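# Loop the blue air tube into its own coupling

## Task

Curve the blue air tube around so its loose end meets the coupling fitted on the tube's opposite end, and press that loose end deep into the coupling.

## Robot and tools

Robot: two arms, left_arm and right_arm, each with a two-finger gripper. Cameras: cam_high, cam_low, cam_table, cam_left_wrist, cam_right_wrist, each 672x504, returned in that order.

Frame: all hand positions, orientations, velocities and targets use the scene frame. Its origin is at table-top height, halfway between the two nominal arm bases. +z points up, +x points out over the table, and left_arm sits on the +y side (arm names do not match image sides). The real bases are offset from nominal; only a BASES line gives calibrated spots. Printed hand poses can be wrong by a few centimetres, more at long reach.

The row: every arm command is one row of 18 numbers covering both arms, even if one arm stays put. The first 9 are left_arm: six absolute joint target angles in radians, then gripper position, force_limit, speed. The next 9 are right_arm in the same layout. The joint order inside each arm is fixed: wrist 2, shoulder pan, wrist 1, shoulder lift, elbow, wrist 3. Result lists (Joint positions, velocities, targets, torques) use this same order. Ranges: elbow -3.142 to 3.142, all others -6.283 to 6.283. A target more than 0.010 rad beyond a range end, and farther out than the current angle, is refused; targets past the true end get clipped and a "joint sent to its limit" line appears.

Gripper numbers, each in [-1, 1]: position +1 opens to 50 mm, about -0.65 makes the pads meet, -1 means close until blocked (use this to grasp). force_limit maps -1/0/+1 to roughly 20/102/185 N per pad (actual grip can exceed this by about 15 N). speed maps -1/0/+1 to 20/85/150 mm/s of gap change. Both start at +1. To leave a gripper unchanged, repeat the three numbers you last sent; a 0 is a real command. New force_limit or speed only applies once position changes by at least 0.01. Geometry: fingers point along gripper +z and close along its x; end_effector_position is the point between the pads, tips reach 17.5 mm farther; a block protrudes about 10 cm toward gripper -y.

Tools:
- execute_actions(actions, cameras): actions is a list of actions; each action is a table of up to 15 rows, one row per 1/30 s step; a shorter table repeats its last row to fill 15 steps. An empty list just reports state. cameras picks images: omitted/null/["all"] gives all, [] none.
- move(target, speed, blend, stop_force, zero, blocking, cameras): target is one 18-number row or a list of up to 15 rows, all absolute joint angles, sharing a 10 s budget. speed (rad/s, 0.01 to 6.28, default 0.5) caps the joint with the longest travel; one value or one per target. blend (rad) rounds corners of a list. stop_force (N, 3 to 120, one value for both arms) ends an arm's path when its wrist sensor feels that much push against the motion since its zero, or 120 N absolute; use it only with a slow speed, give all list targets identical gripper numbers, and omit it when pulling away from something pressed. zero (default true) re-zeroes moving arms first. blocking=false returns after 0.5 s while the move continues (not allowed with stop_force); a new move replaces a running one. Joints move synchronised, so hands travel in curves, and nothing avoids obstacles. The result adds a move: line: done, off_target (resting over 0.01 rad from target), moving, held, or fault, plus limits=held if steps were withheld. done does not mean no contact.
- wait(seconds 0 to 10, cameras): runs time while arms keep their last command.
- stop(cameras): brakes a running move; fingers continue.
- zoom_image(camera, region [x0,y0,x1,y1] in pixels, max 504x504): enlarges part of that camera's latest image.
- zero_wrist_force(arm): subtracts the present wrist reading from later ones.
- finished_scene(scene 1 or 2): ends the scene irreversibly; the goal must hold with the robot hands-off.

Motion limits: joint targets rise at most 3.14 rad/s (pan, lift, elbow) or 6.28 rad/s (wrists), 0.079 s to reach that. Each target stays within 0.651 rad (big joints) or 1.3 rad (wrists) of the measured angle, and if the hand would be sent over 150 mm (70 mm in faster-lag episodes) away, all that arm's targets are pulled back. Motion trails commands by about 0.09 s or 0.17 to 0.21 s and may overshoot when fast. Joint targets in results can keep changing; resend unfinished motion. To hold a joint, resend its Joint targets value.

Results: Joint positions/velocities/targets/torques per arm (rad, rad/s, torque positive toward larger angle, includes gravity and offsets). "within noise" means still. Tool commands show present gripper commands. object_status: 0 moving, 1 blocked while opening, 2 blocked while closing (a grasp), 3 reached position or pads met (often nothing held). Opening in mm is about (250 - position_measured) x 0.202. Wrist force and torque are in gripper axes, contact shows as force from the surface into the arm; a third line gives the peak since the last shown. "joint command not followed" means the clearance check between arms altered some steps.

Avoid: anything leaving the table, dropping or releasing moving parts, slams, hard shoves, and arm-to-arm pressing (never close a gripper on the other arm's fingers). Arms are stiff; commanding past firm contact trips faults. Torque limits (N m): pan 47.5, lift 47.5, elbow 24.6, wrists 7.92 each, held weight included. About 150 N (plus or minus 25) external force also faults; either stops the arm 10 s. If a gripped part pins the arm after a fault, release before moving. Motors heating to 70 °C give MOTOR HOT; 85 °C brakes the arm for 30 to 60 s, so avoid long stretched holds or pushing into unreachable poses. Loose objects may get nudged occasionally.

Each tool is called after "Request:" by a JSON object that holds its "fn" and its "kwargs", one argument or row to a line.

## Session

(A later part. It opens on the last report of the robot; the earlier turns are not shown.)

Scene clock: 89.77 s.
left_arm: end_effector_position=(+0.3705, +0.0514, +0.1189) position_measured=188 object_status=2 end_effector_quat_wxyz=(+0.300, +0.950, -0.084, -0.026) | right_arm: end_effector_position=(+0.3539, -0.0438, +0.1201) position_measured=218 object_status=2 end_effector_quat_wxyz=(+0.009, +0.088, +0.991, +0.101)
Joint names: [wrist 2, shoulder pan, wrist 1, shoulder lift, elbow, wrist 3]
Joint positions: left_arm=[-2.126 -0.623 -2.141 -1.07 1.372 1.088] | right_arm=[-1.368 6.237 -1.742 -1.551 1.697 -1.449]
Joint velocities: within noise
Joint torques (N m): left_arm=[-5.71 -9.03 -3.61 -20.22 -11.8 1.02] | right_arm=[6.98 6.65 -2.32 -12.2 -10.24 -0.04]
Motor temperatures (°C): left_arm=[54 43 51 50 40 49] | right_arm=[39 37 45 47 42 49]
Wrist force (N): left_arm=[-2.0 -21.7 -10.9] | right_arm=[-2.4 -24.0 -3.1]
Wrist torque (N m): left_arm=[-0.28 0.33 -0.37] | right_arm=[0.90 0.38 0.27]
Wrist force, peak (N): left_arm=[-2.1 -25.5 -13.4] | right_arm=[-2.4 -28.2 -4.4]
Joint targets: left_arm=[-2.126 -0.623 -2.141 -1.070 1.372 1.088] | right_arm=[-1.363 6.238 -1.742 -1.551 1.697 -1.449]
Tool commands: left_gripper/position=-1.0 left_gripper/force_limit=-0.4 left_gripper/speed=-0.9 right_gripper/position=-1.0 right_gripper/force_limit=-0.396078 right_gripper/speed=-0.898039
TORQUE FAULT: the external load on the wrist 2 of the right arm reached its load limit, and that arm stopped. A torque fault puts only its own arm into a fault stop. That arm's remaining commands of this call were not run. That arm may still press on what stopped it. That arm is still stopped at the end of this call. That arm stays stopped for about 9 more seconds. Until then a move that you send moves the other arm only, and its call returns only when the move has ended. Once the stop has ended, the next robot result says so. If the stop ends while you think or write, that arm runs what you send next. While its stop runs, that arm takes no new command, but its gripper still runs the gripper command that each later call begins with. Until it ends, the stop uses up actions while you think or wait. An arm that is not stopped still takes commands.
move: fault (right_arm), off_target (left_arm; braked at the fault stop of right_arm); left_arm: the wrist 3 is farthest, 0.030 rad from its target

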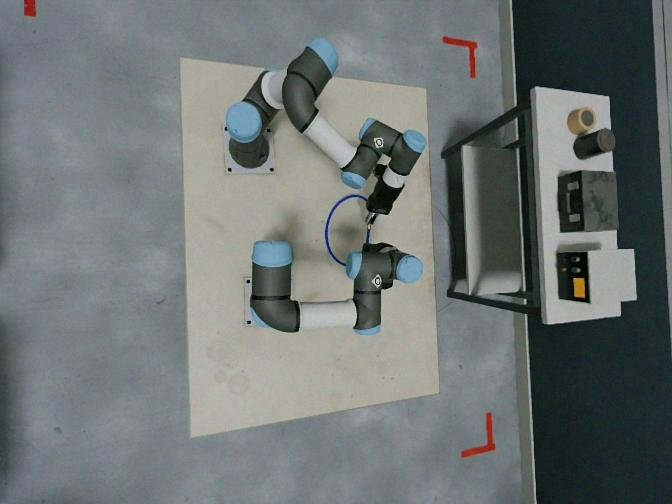

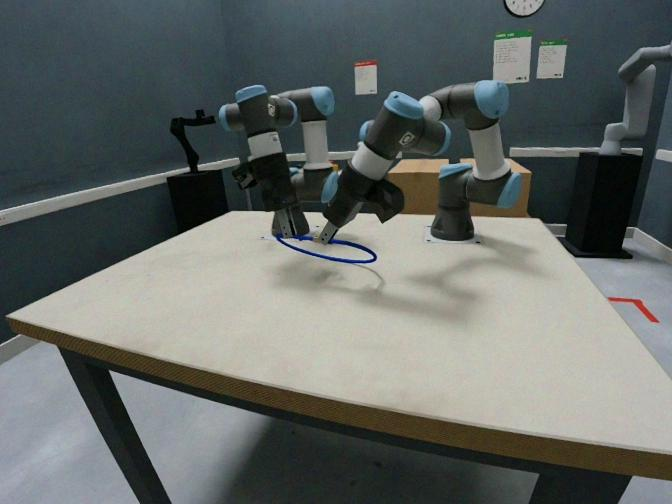

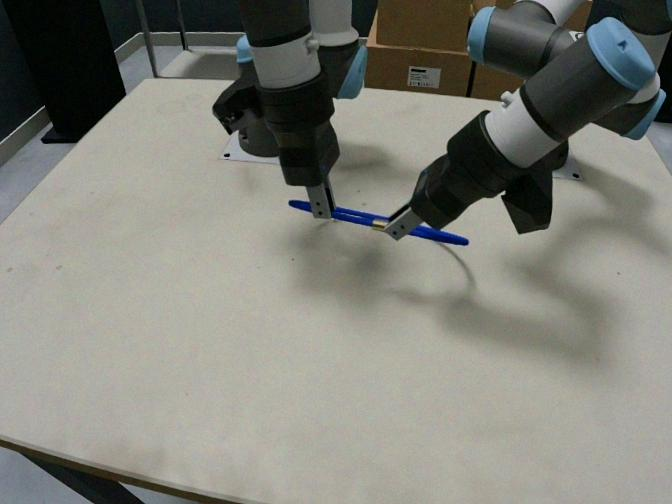

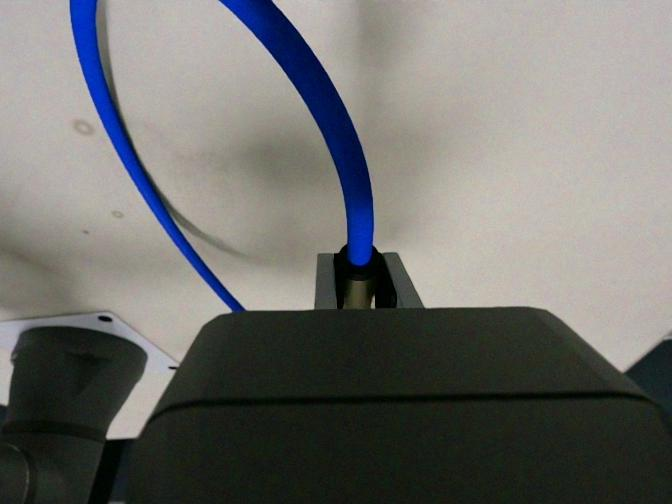

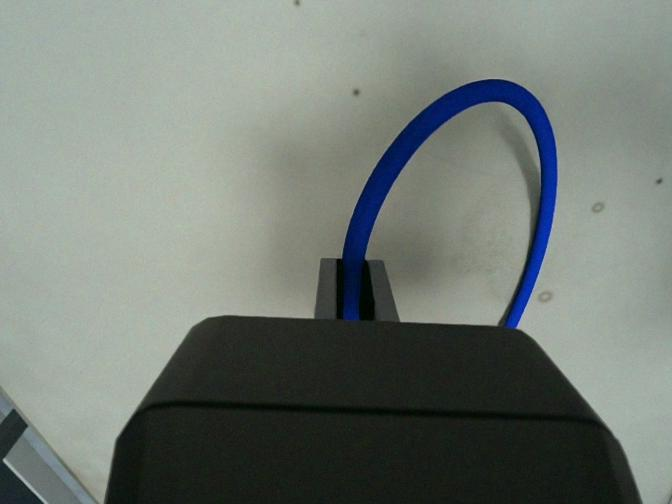

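Request:
{"fn": "wait", "kwargs": {
  "seconds": 9,
  "cameras": []
}}

Request:
{"fn": "move", "kwargs": {
  "target": [
    [-2.128,-0.6161,-2.1365,-1.0727,1.3734,1.0967,-1,-0.4,-0.9,-1.3629,6.2383,-1.7421,-1.5507,1.6967,-1.449,-1,-0.4,-0.9],
    [-2.128,-0.6161,-2.2603,-1.0283,1.4528,1.0967,-1,-0.4,-0.9,-1.3629,6.2383,-1.8851,-1.5239,1.8129,-1.449,-1,-0.4,-0.9],
    [-2.128,-0.6161,-2.3987,-0.9599,1.5228,1.0967,-1,-0.4,-0.9,-1.3629,6.2383,-2.0567,-1.4687,1.9293,-1.449,-1,-0.4,-0.9]
  ],
  "speed": [0.03,0.15,0.15]
}}

Request:
{"fn": "zoom_image", "kwargs": {
  "camera": "cam_table",
  "region": [270, 190, 490, 330]
}}

Scene clock: 101.23 s.
left_arm: end_effector_position=(+0.3705, +0.0514, +0.1189) position_measured=188 object_status=2 end_effector_quat_wxyz=(+0.300, +0.950, -0.084, -0.026) | right_arm: end_effector_position=(+0.3538, -0.0451, +0.1198) position_measured=218 object_status=2 end_effector_quat_wxyz=(+0.009, +0.088, +0.991, +0.099)
Joint names: [wrist 2, shoulder pan, wrist 1, shoulder lift, elbow, wrist 3]
Joint positions: left_arm=[-2.126 -0.623 -2.141 -1.07 1.372 1.088] | right_arm=[-1.374 6.237 -1.742 -1.551 1.697 -1.449]
Joint velocities: within noise
Joint torques (N m): left_arm=[-3.55 -4.6 -4.89 -19.96 -12.94 0.6] | right_arm=[4.71 6.54 -2.33 -12.82 -10.15 0]
Motor temperatures (°C): left_arm=[54 43 50 50 40 49] | right_arm=[39 37 45 47 42 49]
Wrist force (N): left_arm=[-1.8 -12.4 -4.2] | right_arm=[-2.1 -13.2 -0.7]
Wrist torque (N m): left_arm=[-0.51 0.34 -0.37] | right_arm=[0.56 0.39 0.26]
Wrist force, peak (N): left_arm=[-2.1 -21.8 -11.0] | right_arm=[-2.3 -24.1 -3.2]
Joint targets: left_arm=[-2.126 -0.623 -2.141 -1.070 1.372 1.088] | right_arm=[-1.370 6.238 -1.742 -1.551 1.697 -1.449]
Tool commands: left_gripper/position=-1.0 left_gripper/force_limit=-0.4 left_gripper/speed=-0.9 right_gripper/position=-1.0 right_gripper/force_limit=-0.396078 right_gripper/speed=-0.898039
TORQUE FAULT, CONTINUED: the right arm's stop, for the torque fault of the wrist 2 that an earlier result reported, is over. The rest of the stop counts as 18 of the actions that you can send in this scene. Before the stop ended, the hold on the wrist 2 of that arm was turned back by 0.4 degrees, the way its load pushed it. That arm's target is now where it stood when the stop ended, not its last command. That arm keeps its grip as last carried out and accepts commands again: back off and push less far. That arm stops again whenever a joint's load reaches its limit.
wait: 9.00 s; at rest from the start
No camera images: "cameras" was empty.

Scene clock: 104.07 s.
left_arm: end_effector_position=(+0.3710, +0.0545, +0.0538) position_measured=188 object_status=2 end_effector_quat_wxyz=(+0.300, +0.950, -0.084, -0.026) | right_arm: end_effector_position=(+0.3538, -0.0421, +0.0554) position_measured=218 object_status=2 end_effector_quat_wxyz=(+0.009, +0.088, +0.991, +0.104)
Joint names: [wrist 2, shoulder pan, wrist 1, shoulder lift, elbow, wrist 3]
Joint positions: left_arm=[-2.128 -0.616 -2.399 -0.96 1.523 1.097] | right_arm=[-1.363 6.238 -2.057 -1.469 1.929 -1.449]
Joint velocities: within noise
Joint torques (N m): left_arm=[-4.13 -3.59 -2.28 -21.13 -12.26 -0.61] | right_arm=[4.73 2.71 -1.92 -15.48 -11.89 -0.97]
Motor temperatures (°C): left_arm=[54 43 50 50 40 49] | right_arm=[39 37 45 47 42 49]
Wrist force (N): left_arm=[-1.8 -10.3 -3.2] | right_arm=[-2.1 -11.3 -0.2]
Wrist torque (N m): left_arm=[-0.50 0.30 -0.37] | right_arm=[0.57 0.35 0.30]
Wrist force, peak (N): left_arm=[-2.0 -13.3 -4.7] | right_arm=[-2.1 -14.4 -1.0]
Joint targets: left_arm=[-2.128 -0.616 -2.399 -0.960 1.523 1.097] | right_arm=[-1.363 6.238 -2.057 -1.469 1.929 -1.449]
move: done

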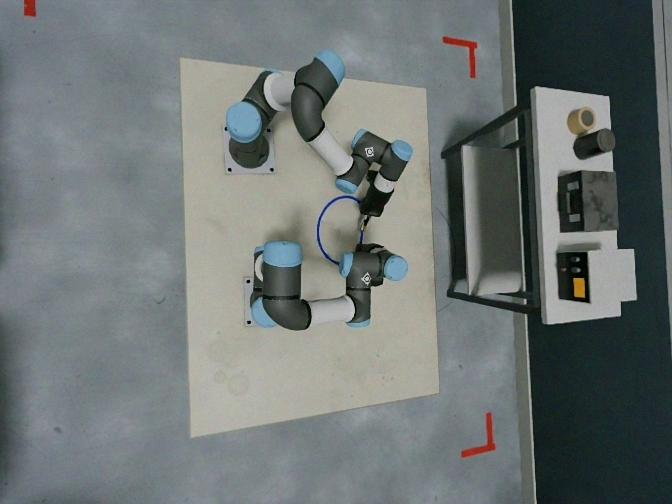

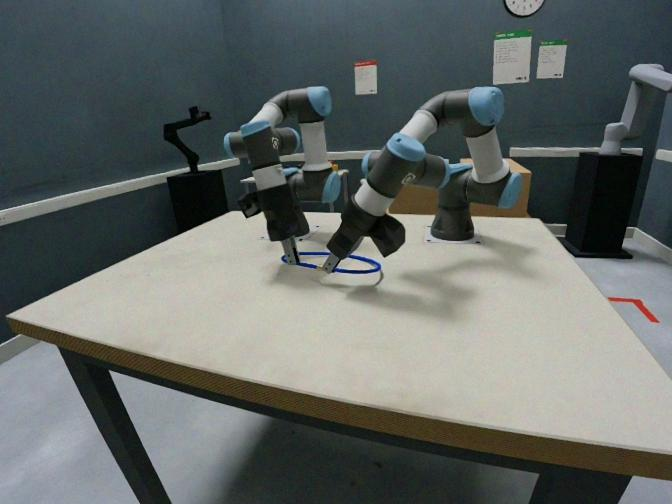

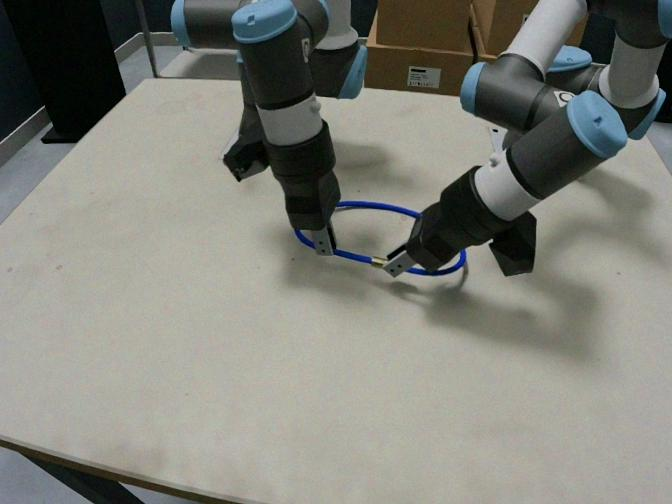

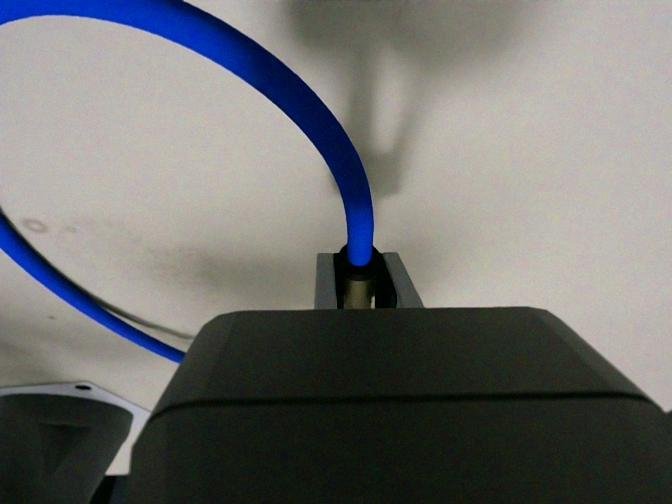

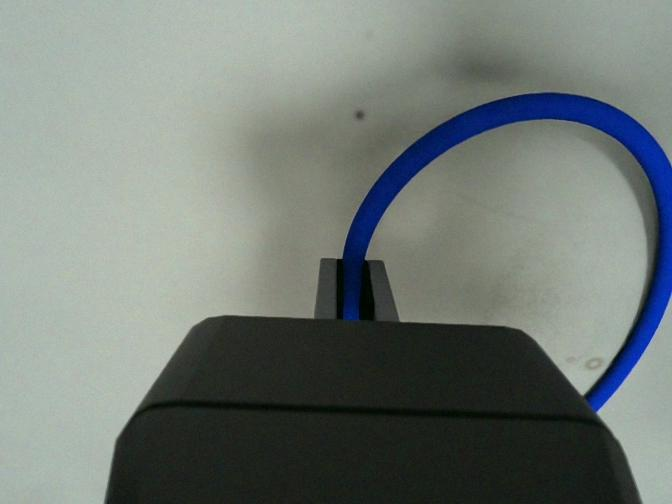

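Scaled by 2.291 from the camera's 672x504 image, which has a finer 960x720 frame.

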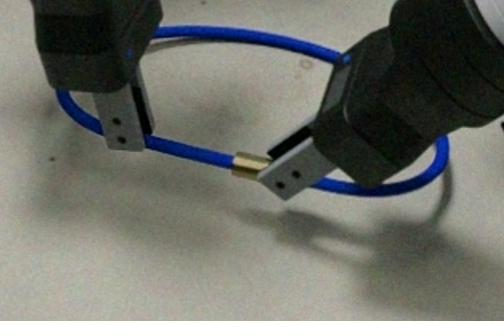

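Request:
{"fn": "move", "kwargs": {
  "target": [-2.128,-0.6161,-2.5146,-0.8859,1.5647,1.0967,-1,-0.4,-0.9,-1.3629,6.2383,-2.2135,-1.3976,2.015,-1.449,-1,-0.4,-0.9],
  "speed": 0.1
}}

Request:
{"fn": "zoom_image", "kwargs": {
  "camera": "cam_table",
  "region": [270, 190, 490, 330]
}}

Scene clock: 106.40 s.
left_arm: end_effector_position=(+0.3710, +0.0545, +0.0228) position_measured=188 object_status=2 end_effector_quat_wxyz=(+0.300, +0.950, -0.084, -0.026) end_effector_velocity=(-0.001, +0.000, +0.000) end_effector_angular_velocity=(+0.002, +0.003, -0.001) | right_arm: end_effector_position=(+0.3537, -0.0421, +0.0243) position_measured=218 object_status=2 end_effector_quat_wxyz=(+0.009, +0.088, +0.991, +0.104)
Joint names: [wrist 2, shoulder pan, wrist 1, shoulder lift, elbow, wrist 3]
Joint positions: left_arm=[-2.128 -0.616 -2.515 -0.886 1.565 1.097] | right_arm=[-1.363 6.238 -2.214 -1.397 2.015 -1.449]
Joint velocities: left_arm=[0 0 0.006 -0.001 -0.001 0.001] | right_arm=[within noise]
Joint torques (N m): left_arm=[-3.21 -5.45 -1.84 -20.38 -10.75 -0.43] | right_arm=[4.63 3.44 -1.86 -16.49 -11.03 -0.97]
Motor temperatures (°C): left_arm=[54 43 50 50 40 49] | right_arm=[39 37 45 47 42 49]
Wrist force (N): left_arm=[-0.8 -8.7 -5.7] | right_arm=[-2.2 -11.6 -0.2]
Wrist torque (N m): left_arm=[-0.45 0.28 -0.38] | right_arm=[0.63 0.38 0.30]
Wrist force, peak (N): left_arm=[-2.7 -8.9 -8.9] | right_arm=[-2.1 -13.2 -0.7]
Joint targets: left_arm=[-2.128 -0.616 -2.515 -0.886 1.565 1.097] | right_arm=[-1.363 6.238 -2.213 -1.398 2.015 -1.449]
move: done

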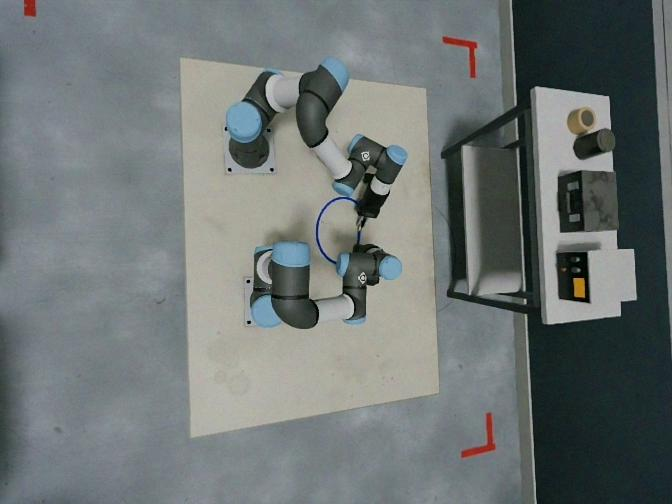

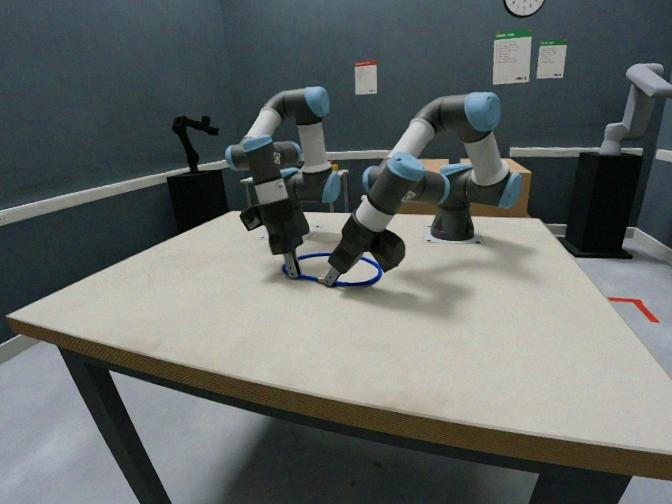

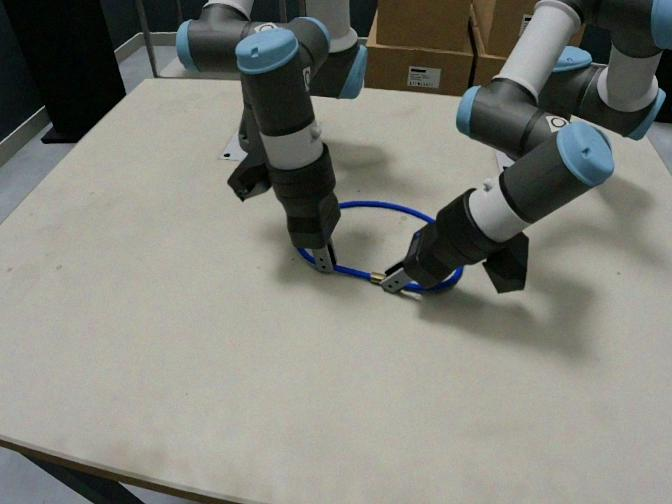

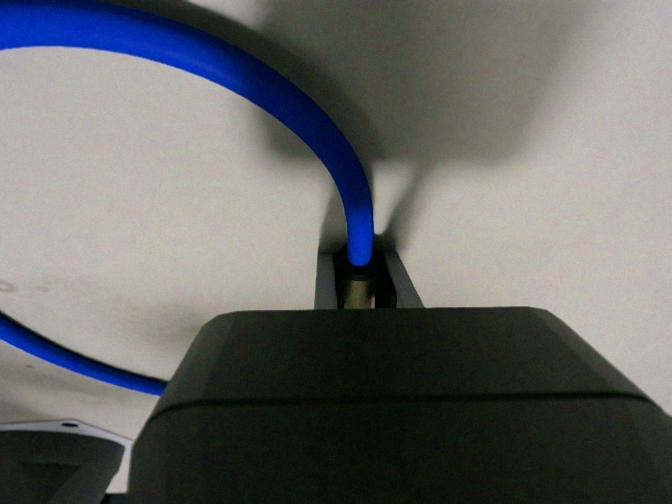

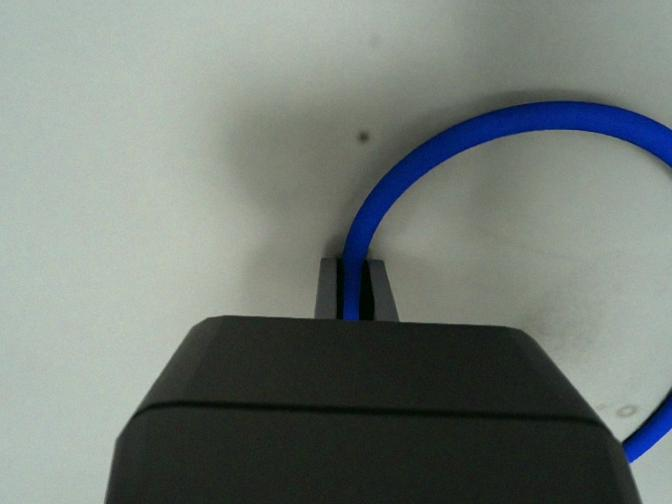

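Scaled by 2.291 from the camera's 672x504 image, which has a finer 960x720 frame.

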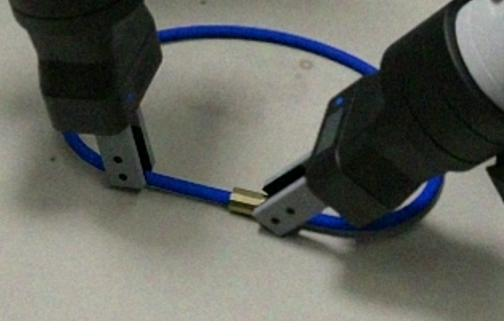

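Request:
{"fn": "move", "kwargs": {
  "target": [-2.128,-0.6161,-2.5146,-0.8859,1.5647,1.0967,1,-0.4,-1,-1.3629,6.2383,-2.2135,-1.3976,2.015,-1.449,1,-0.4,-1],
  "cameras": []
}}

Request:
{"fn": "move", "kwargs": {
  "target": [
    [-2.128,-0.6161,-2.3987,-0.9599,1.5228,1.0967,1,-0.4,-1,-1.3629,6.2383,-2.0567,-1.4687,1.9293,-1.449,1,-0.4,-1],
    [-2.128,-0.6161,-2.1365,-1.0727,1.3734,1.0967,1,-0.4,-1,-1.3629,6.2383,-1.7421,-1.5507,1.6967,-1.449,1,-0.4,-1]
  ],
  "speed": 0.3
}}

Request:
{"fn": "zoom_image", "kwargs": {
  "camera": "cam_table",
  "region": [270, 190, 490, 330]
}}

Scene clock: 109.50 s.
left_arm: end_effector_position=(+0.3710, +0.0545, +0.0229) position_measured=3 object_status=3 end_effector_quat_wxyz=(+0.300, +0.950, -0.084, -0.026) | right_arm: end_effector_position=(+0.3538, -0.0422, +0.0244) position_measured=3 object_status=0 end_effector_quat_wxyz=(+0.009, +0.088, +0.991, +0.104)
Joint names: [wrist 2, shoulder pan, wrist 1, shoulder lift, elbow, wrist 3]
Joint positions: left_arm=[-2.128 -0.616 -2.515 -0.886 1.565 1.097] | right_arm=[-1.363 6.238 -2.213 -1.398 2.015 -1.449]
Joint velocities: within noise
Joint torques (N m): left_arm=[-1.13 2.41 -3.44 -19.19 -7.38 -0.26] | right_arm=[0.34 -1.44 -1.91 -12.11 -7.52 0.14]
Motor temperatures (°C): left_arm=[54 43 50 50 40 49] | right_arm=[39 37 45 47 42 49]
Wrist force (N): left_arm=[-1.7 0.5 4.4] | right_arm=[-2.2 1.0 2.8]
Wrist torque (N m): left_arm=[-0.75 0.20 -0.23] | right_arm=[0.25 0.42 0.14]
Wrist force, peak (N): left_arm=[-0.8 -9.0 -5.4] | right_arm=[-2.2 -11.6 -0.2]
Joint targets: left_arm=[-2.128 -0.616 -2.515 -0.886 1.565 1.097] | right_arm=[-1.363 6.238 -2.213 -1.398 2.015 -1.449]
move: done
No camera images: "cameras" was empty.

Scene clock: 111.57 s.
left_arm: end_effector_position=(+0.3710, +0.0545, +0.1189) position_measured=3 object_status=3 end_effector_quat_wxyz=(+0.300, +0.950, -0.084, -0.026) | right_arm: end_effector_position=(+0.3538, -0.0421, +0.1204) position_measured=3 object_status=3 end_effector_quat_wxyz=(+0.009, +0.088, +0.991, +0.104)
Joint names: [wrist 2, shoulder pan, wrist 1, shoulder lift, elbow, wrist 3]
Joint positions: left_arm=[-2.128 -0.616 -2.137 -1.073 1.373 1.097] | right_arm=[-1.363 6.238 -1.742 -1.551 1.697 -1.449]
Joint velocities: within noise
Joint torques (N m): left_arm=[-1.16 2.57 -2.93 -16.65 -9.98 -0.09] | right_arm=[1.22 -1.28 -1.75 -10.33 -10.02 0.1]
Motor temperatures (°C): left_arm=[54 43 50 50 40 49] | right_arm=[39 37 45 47 42 49]
Wrist force (N): left_arm=[-2.2 0.4 4.7] | right_arm=[-2.1 1.0 2.7]
Wrist torque (N m): left_arm=[-0.75 0.31 -0.25] | right_arm=[0.25 0.42 0.14]
Wrist force, peak (N): left_arm=[-2.1 0.0 5.2] | right_arm=[-1.8 0.8 3.9]
Joint targets: left_arm=[-2.128 -0.616 -2.136 -1.073 1.373 1.097] | right_arm=[-1.363 6.238 -1.742 -1.551 1.697 -1.449]
move: done

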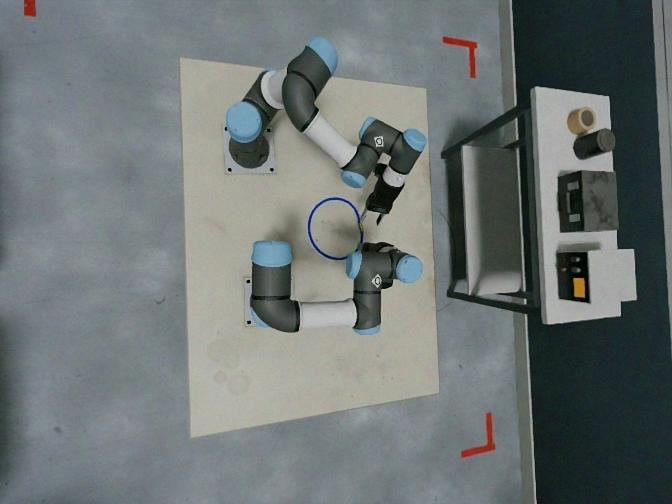

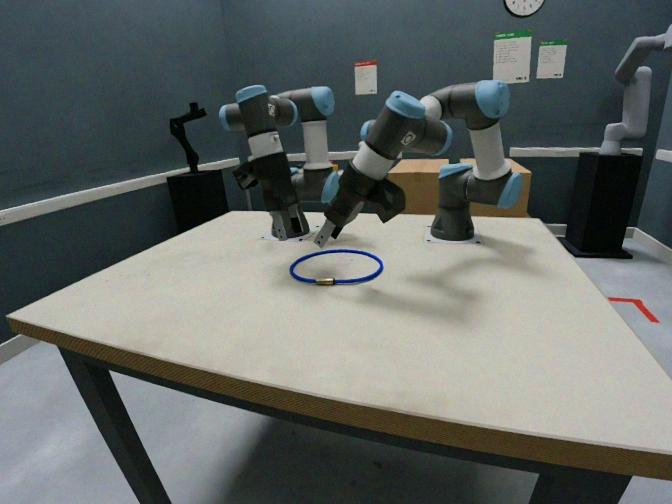

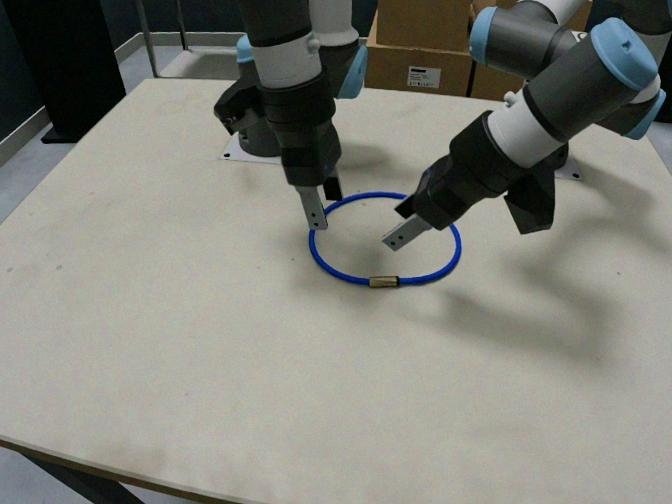

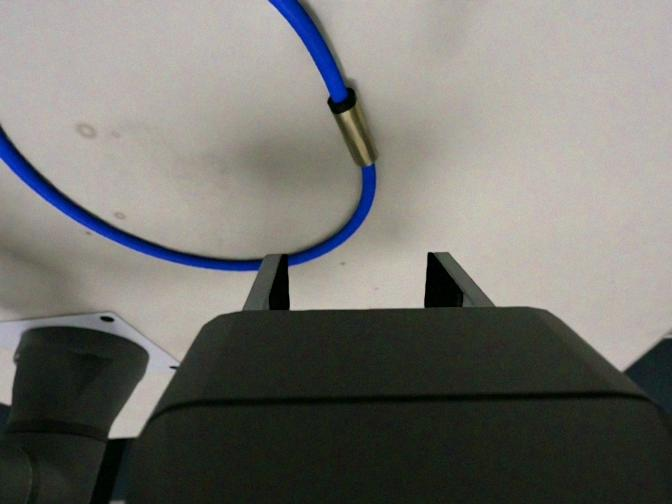

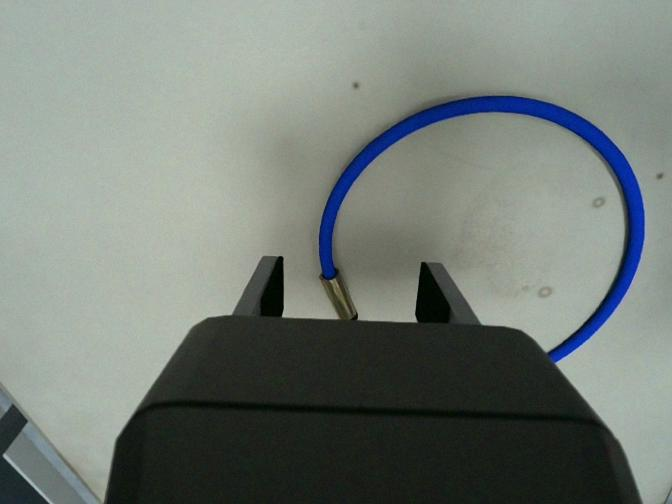

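Scaled by 2.291 from the camera's 672x504 image, which has a finer 960x720 frame.

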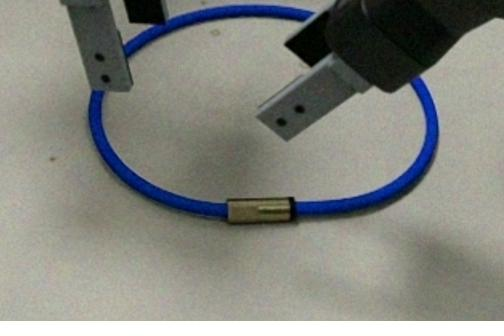

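Request:
{"fn": "finished_scene", "kwargs": {
  "scene": 1
}}

The scene is finished: the task was done.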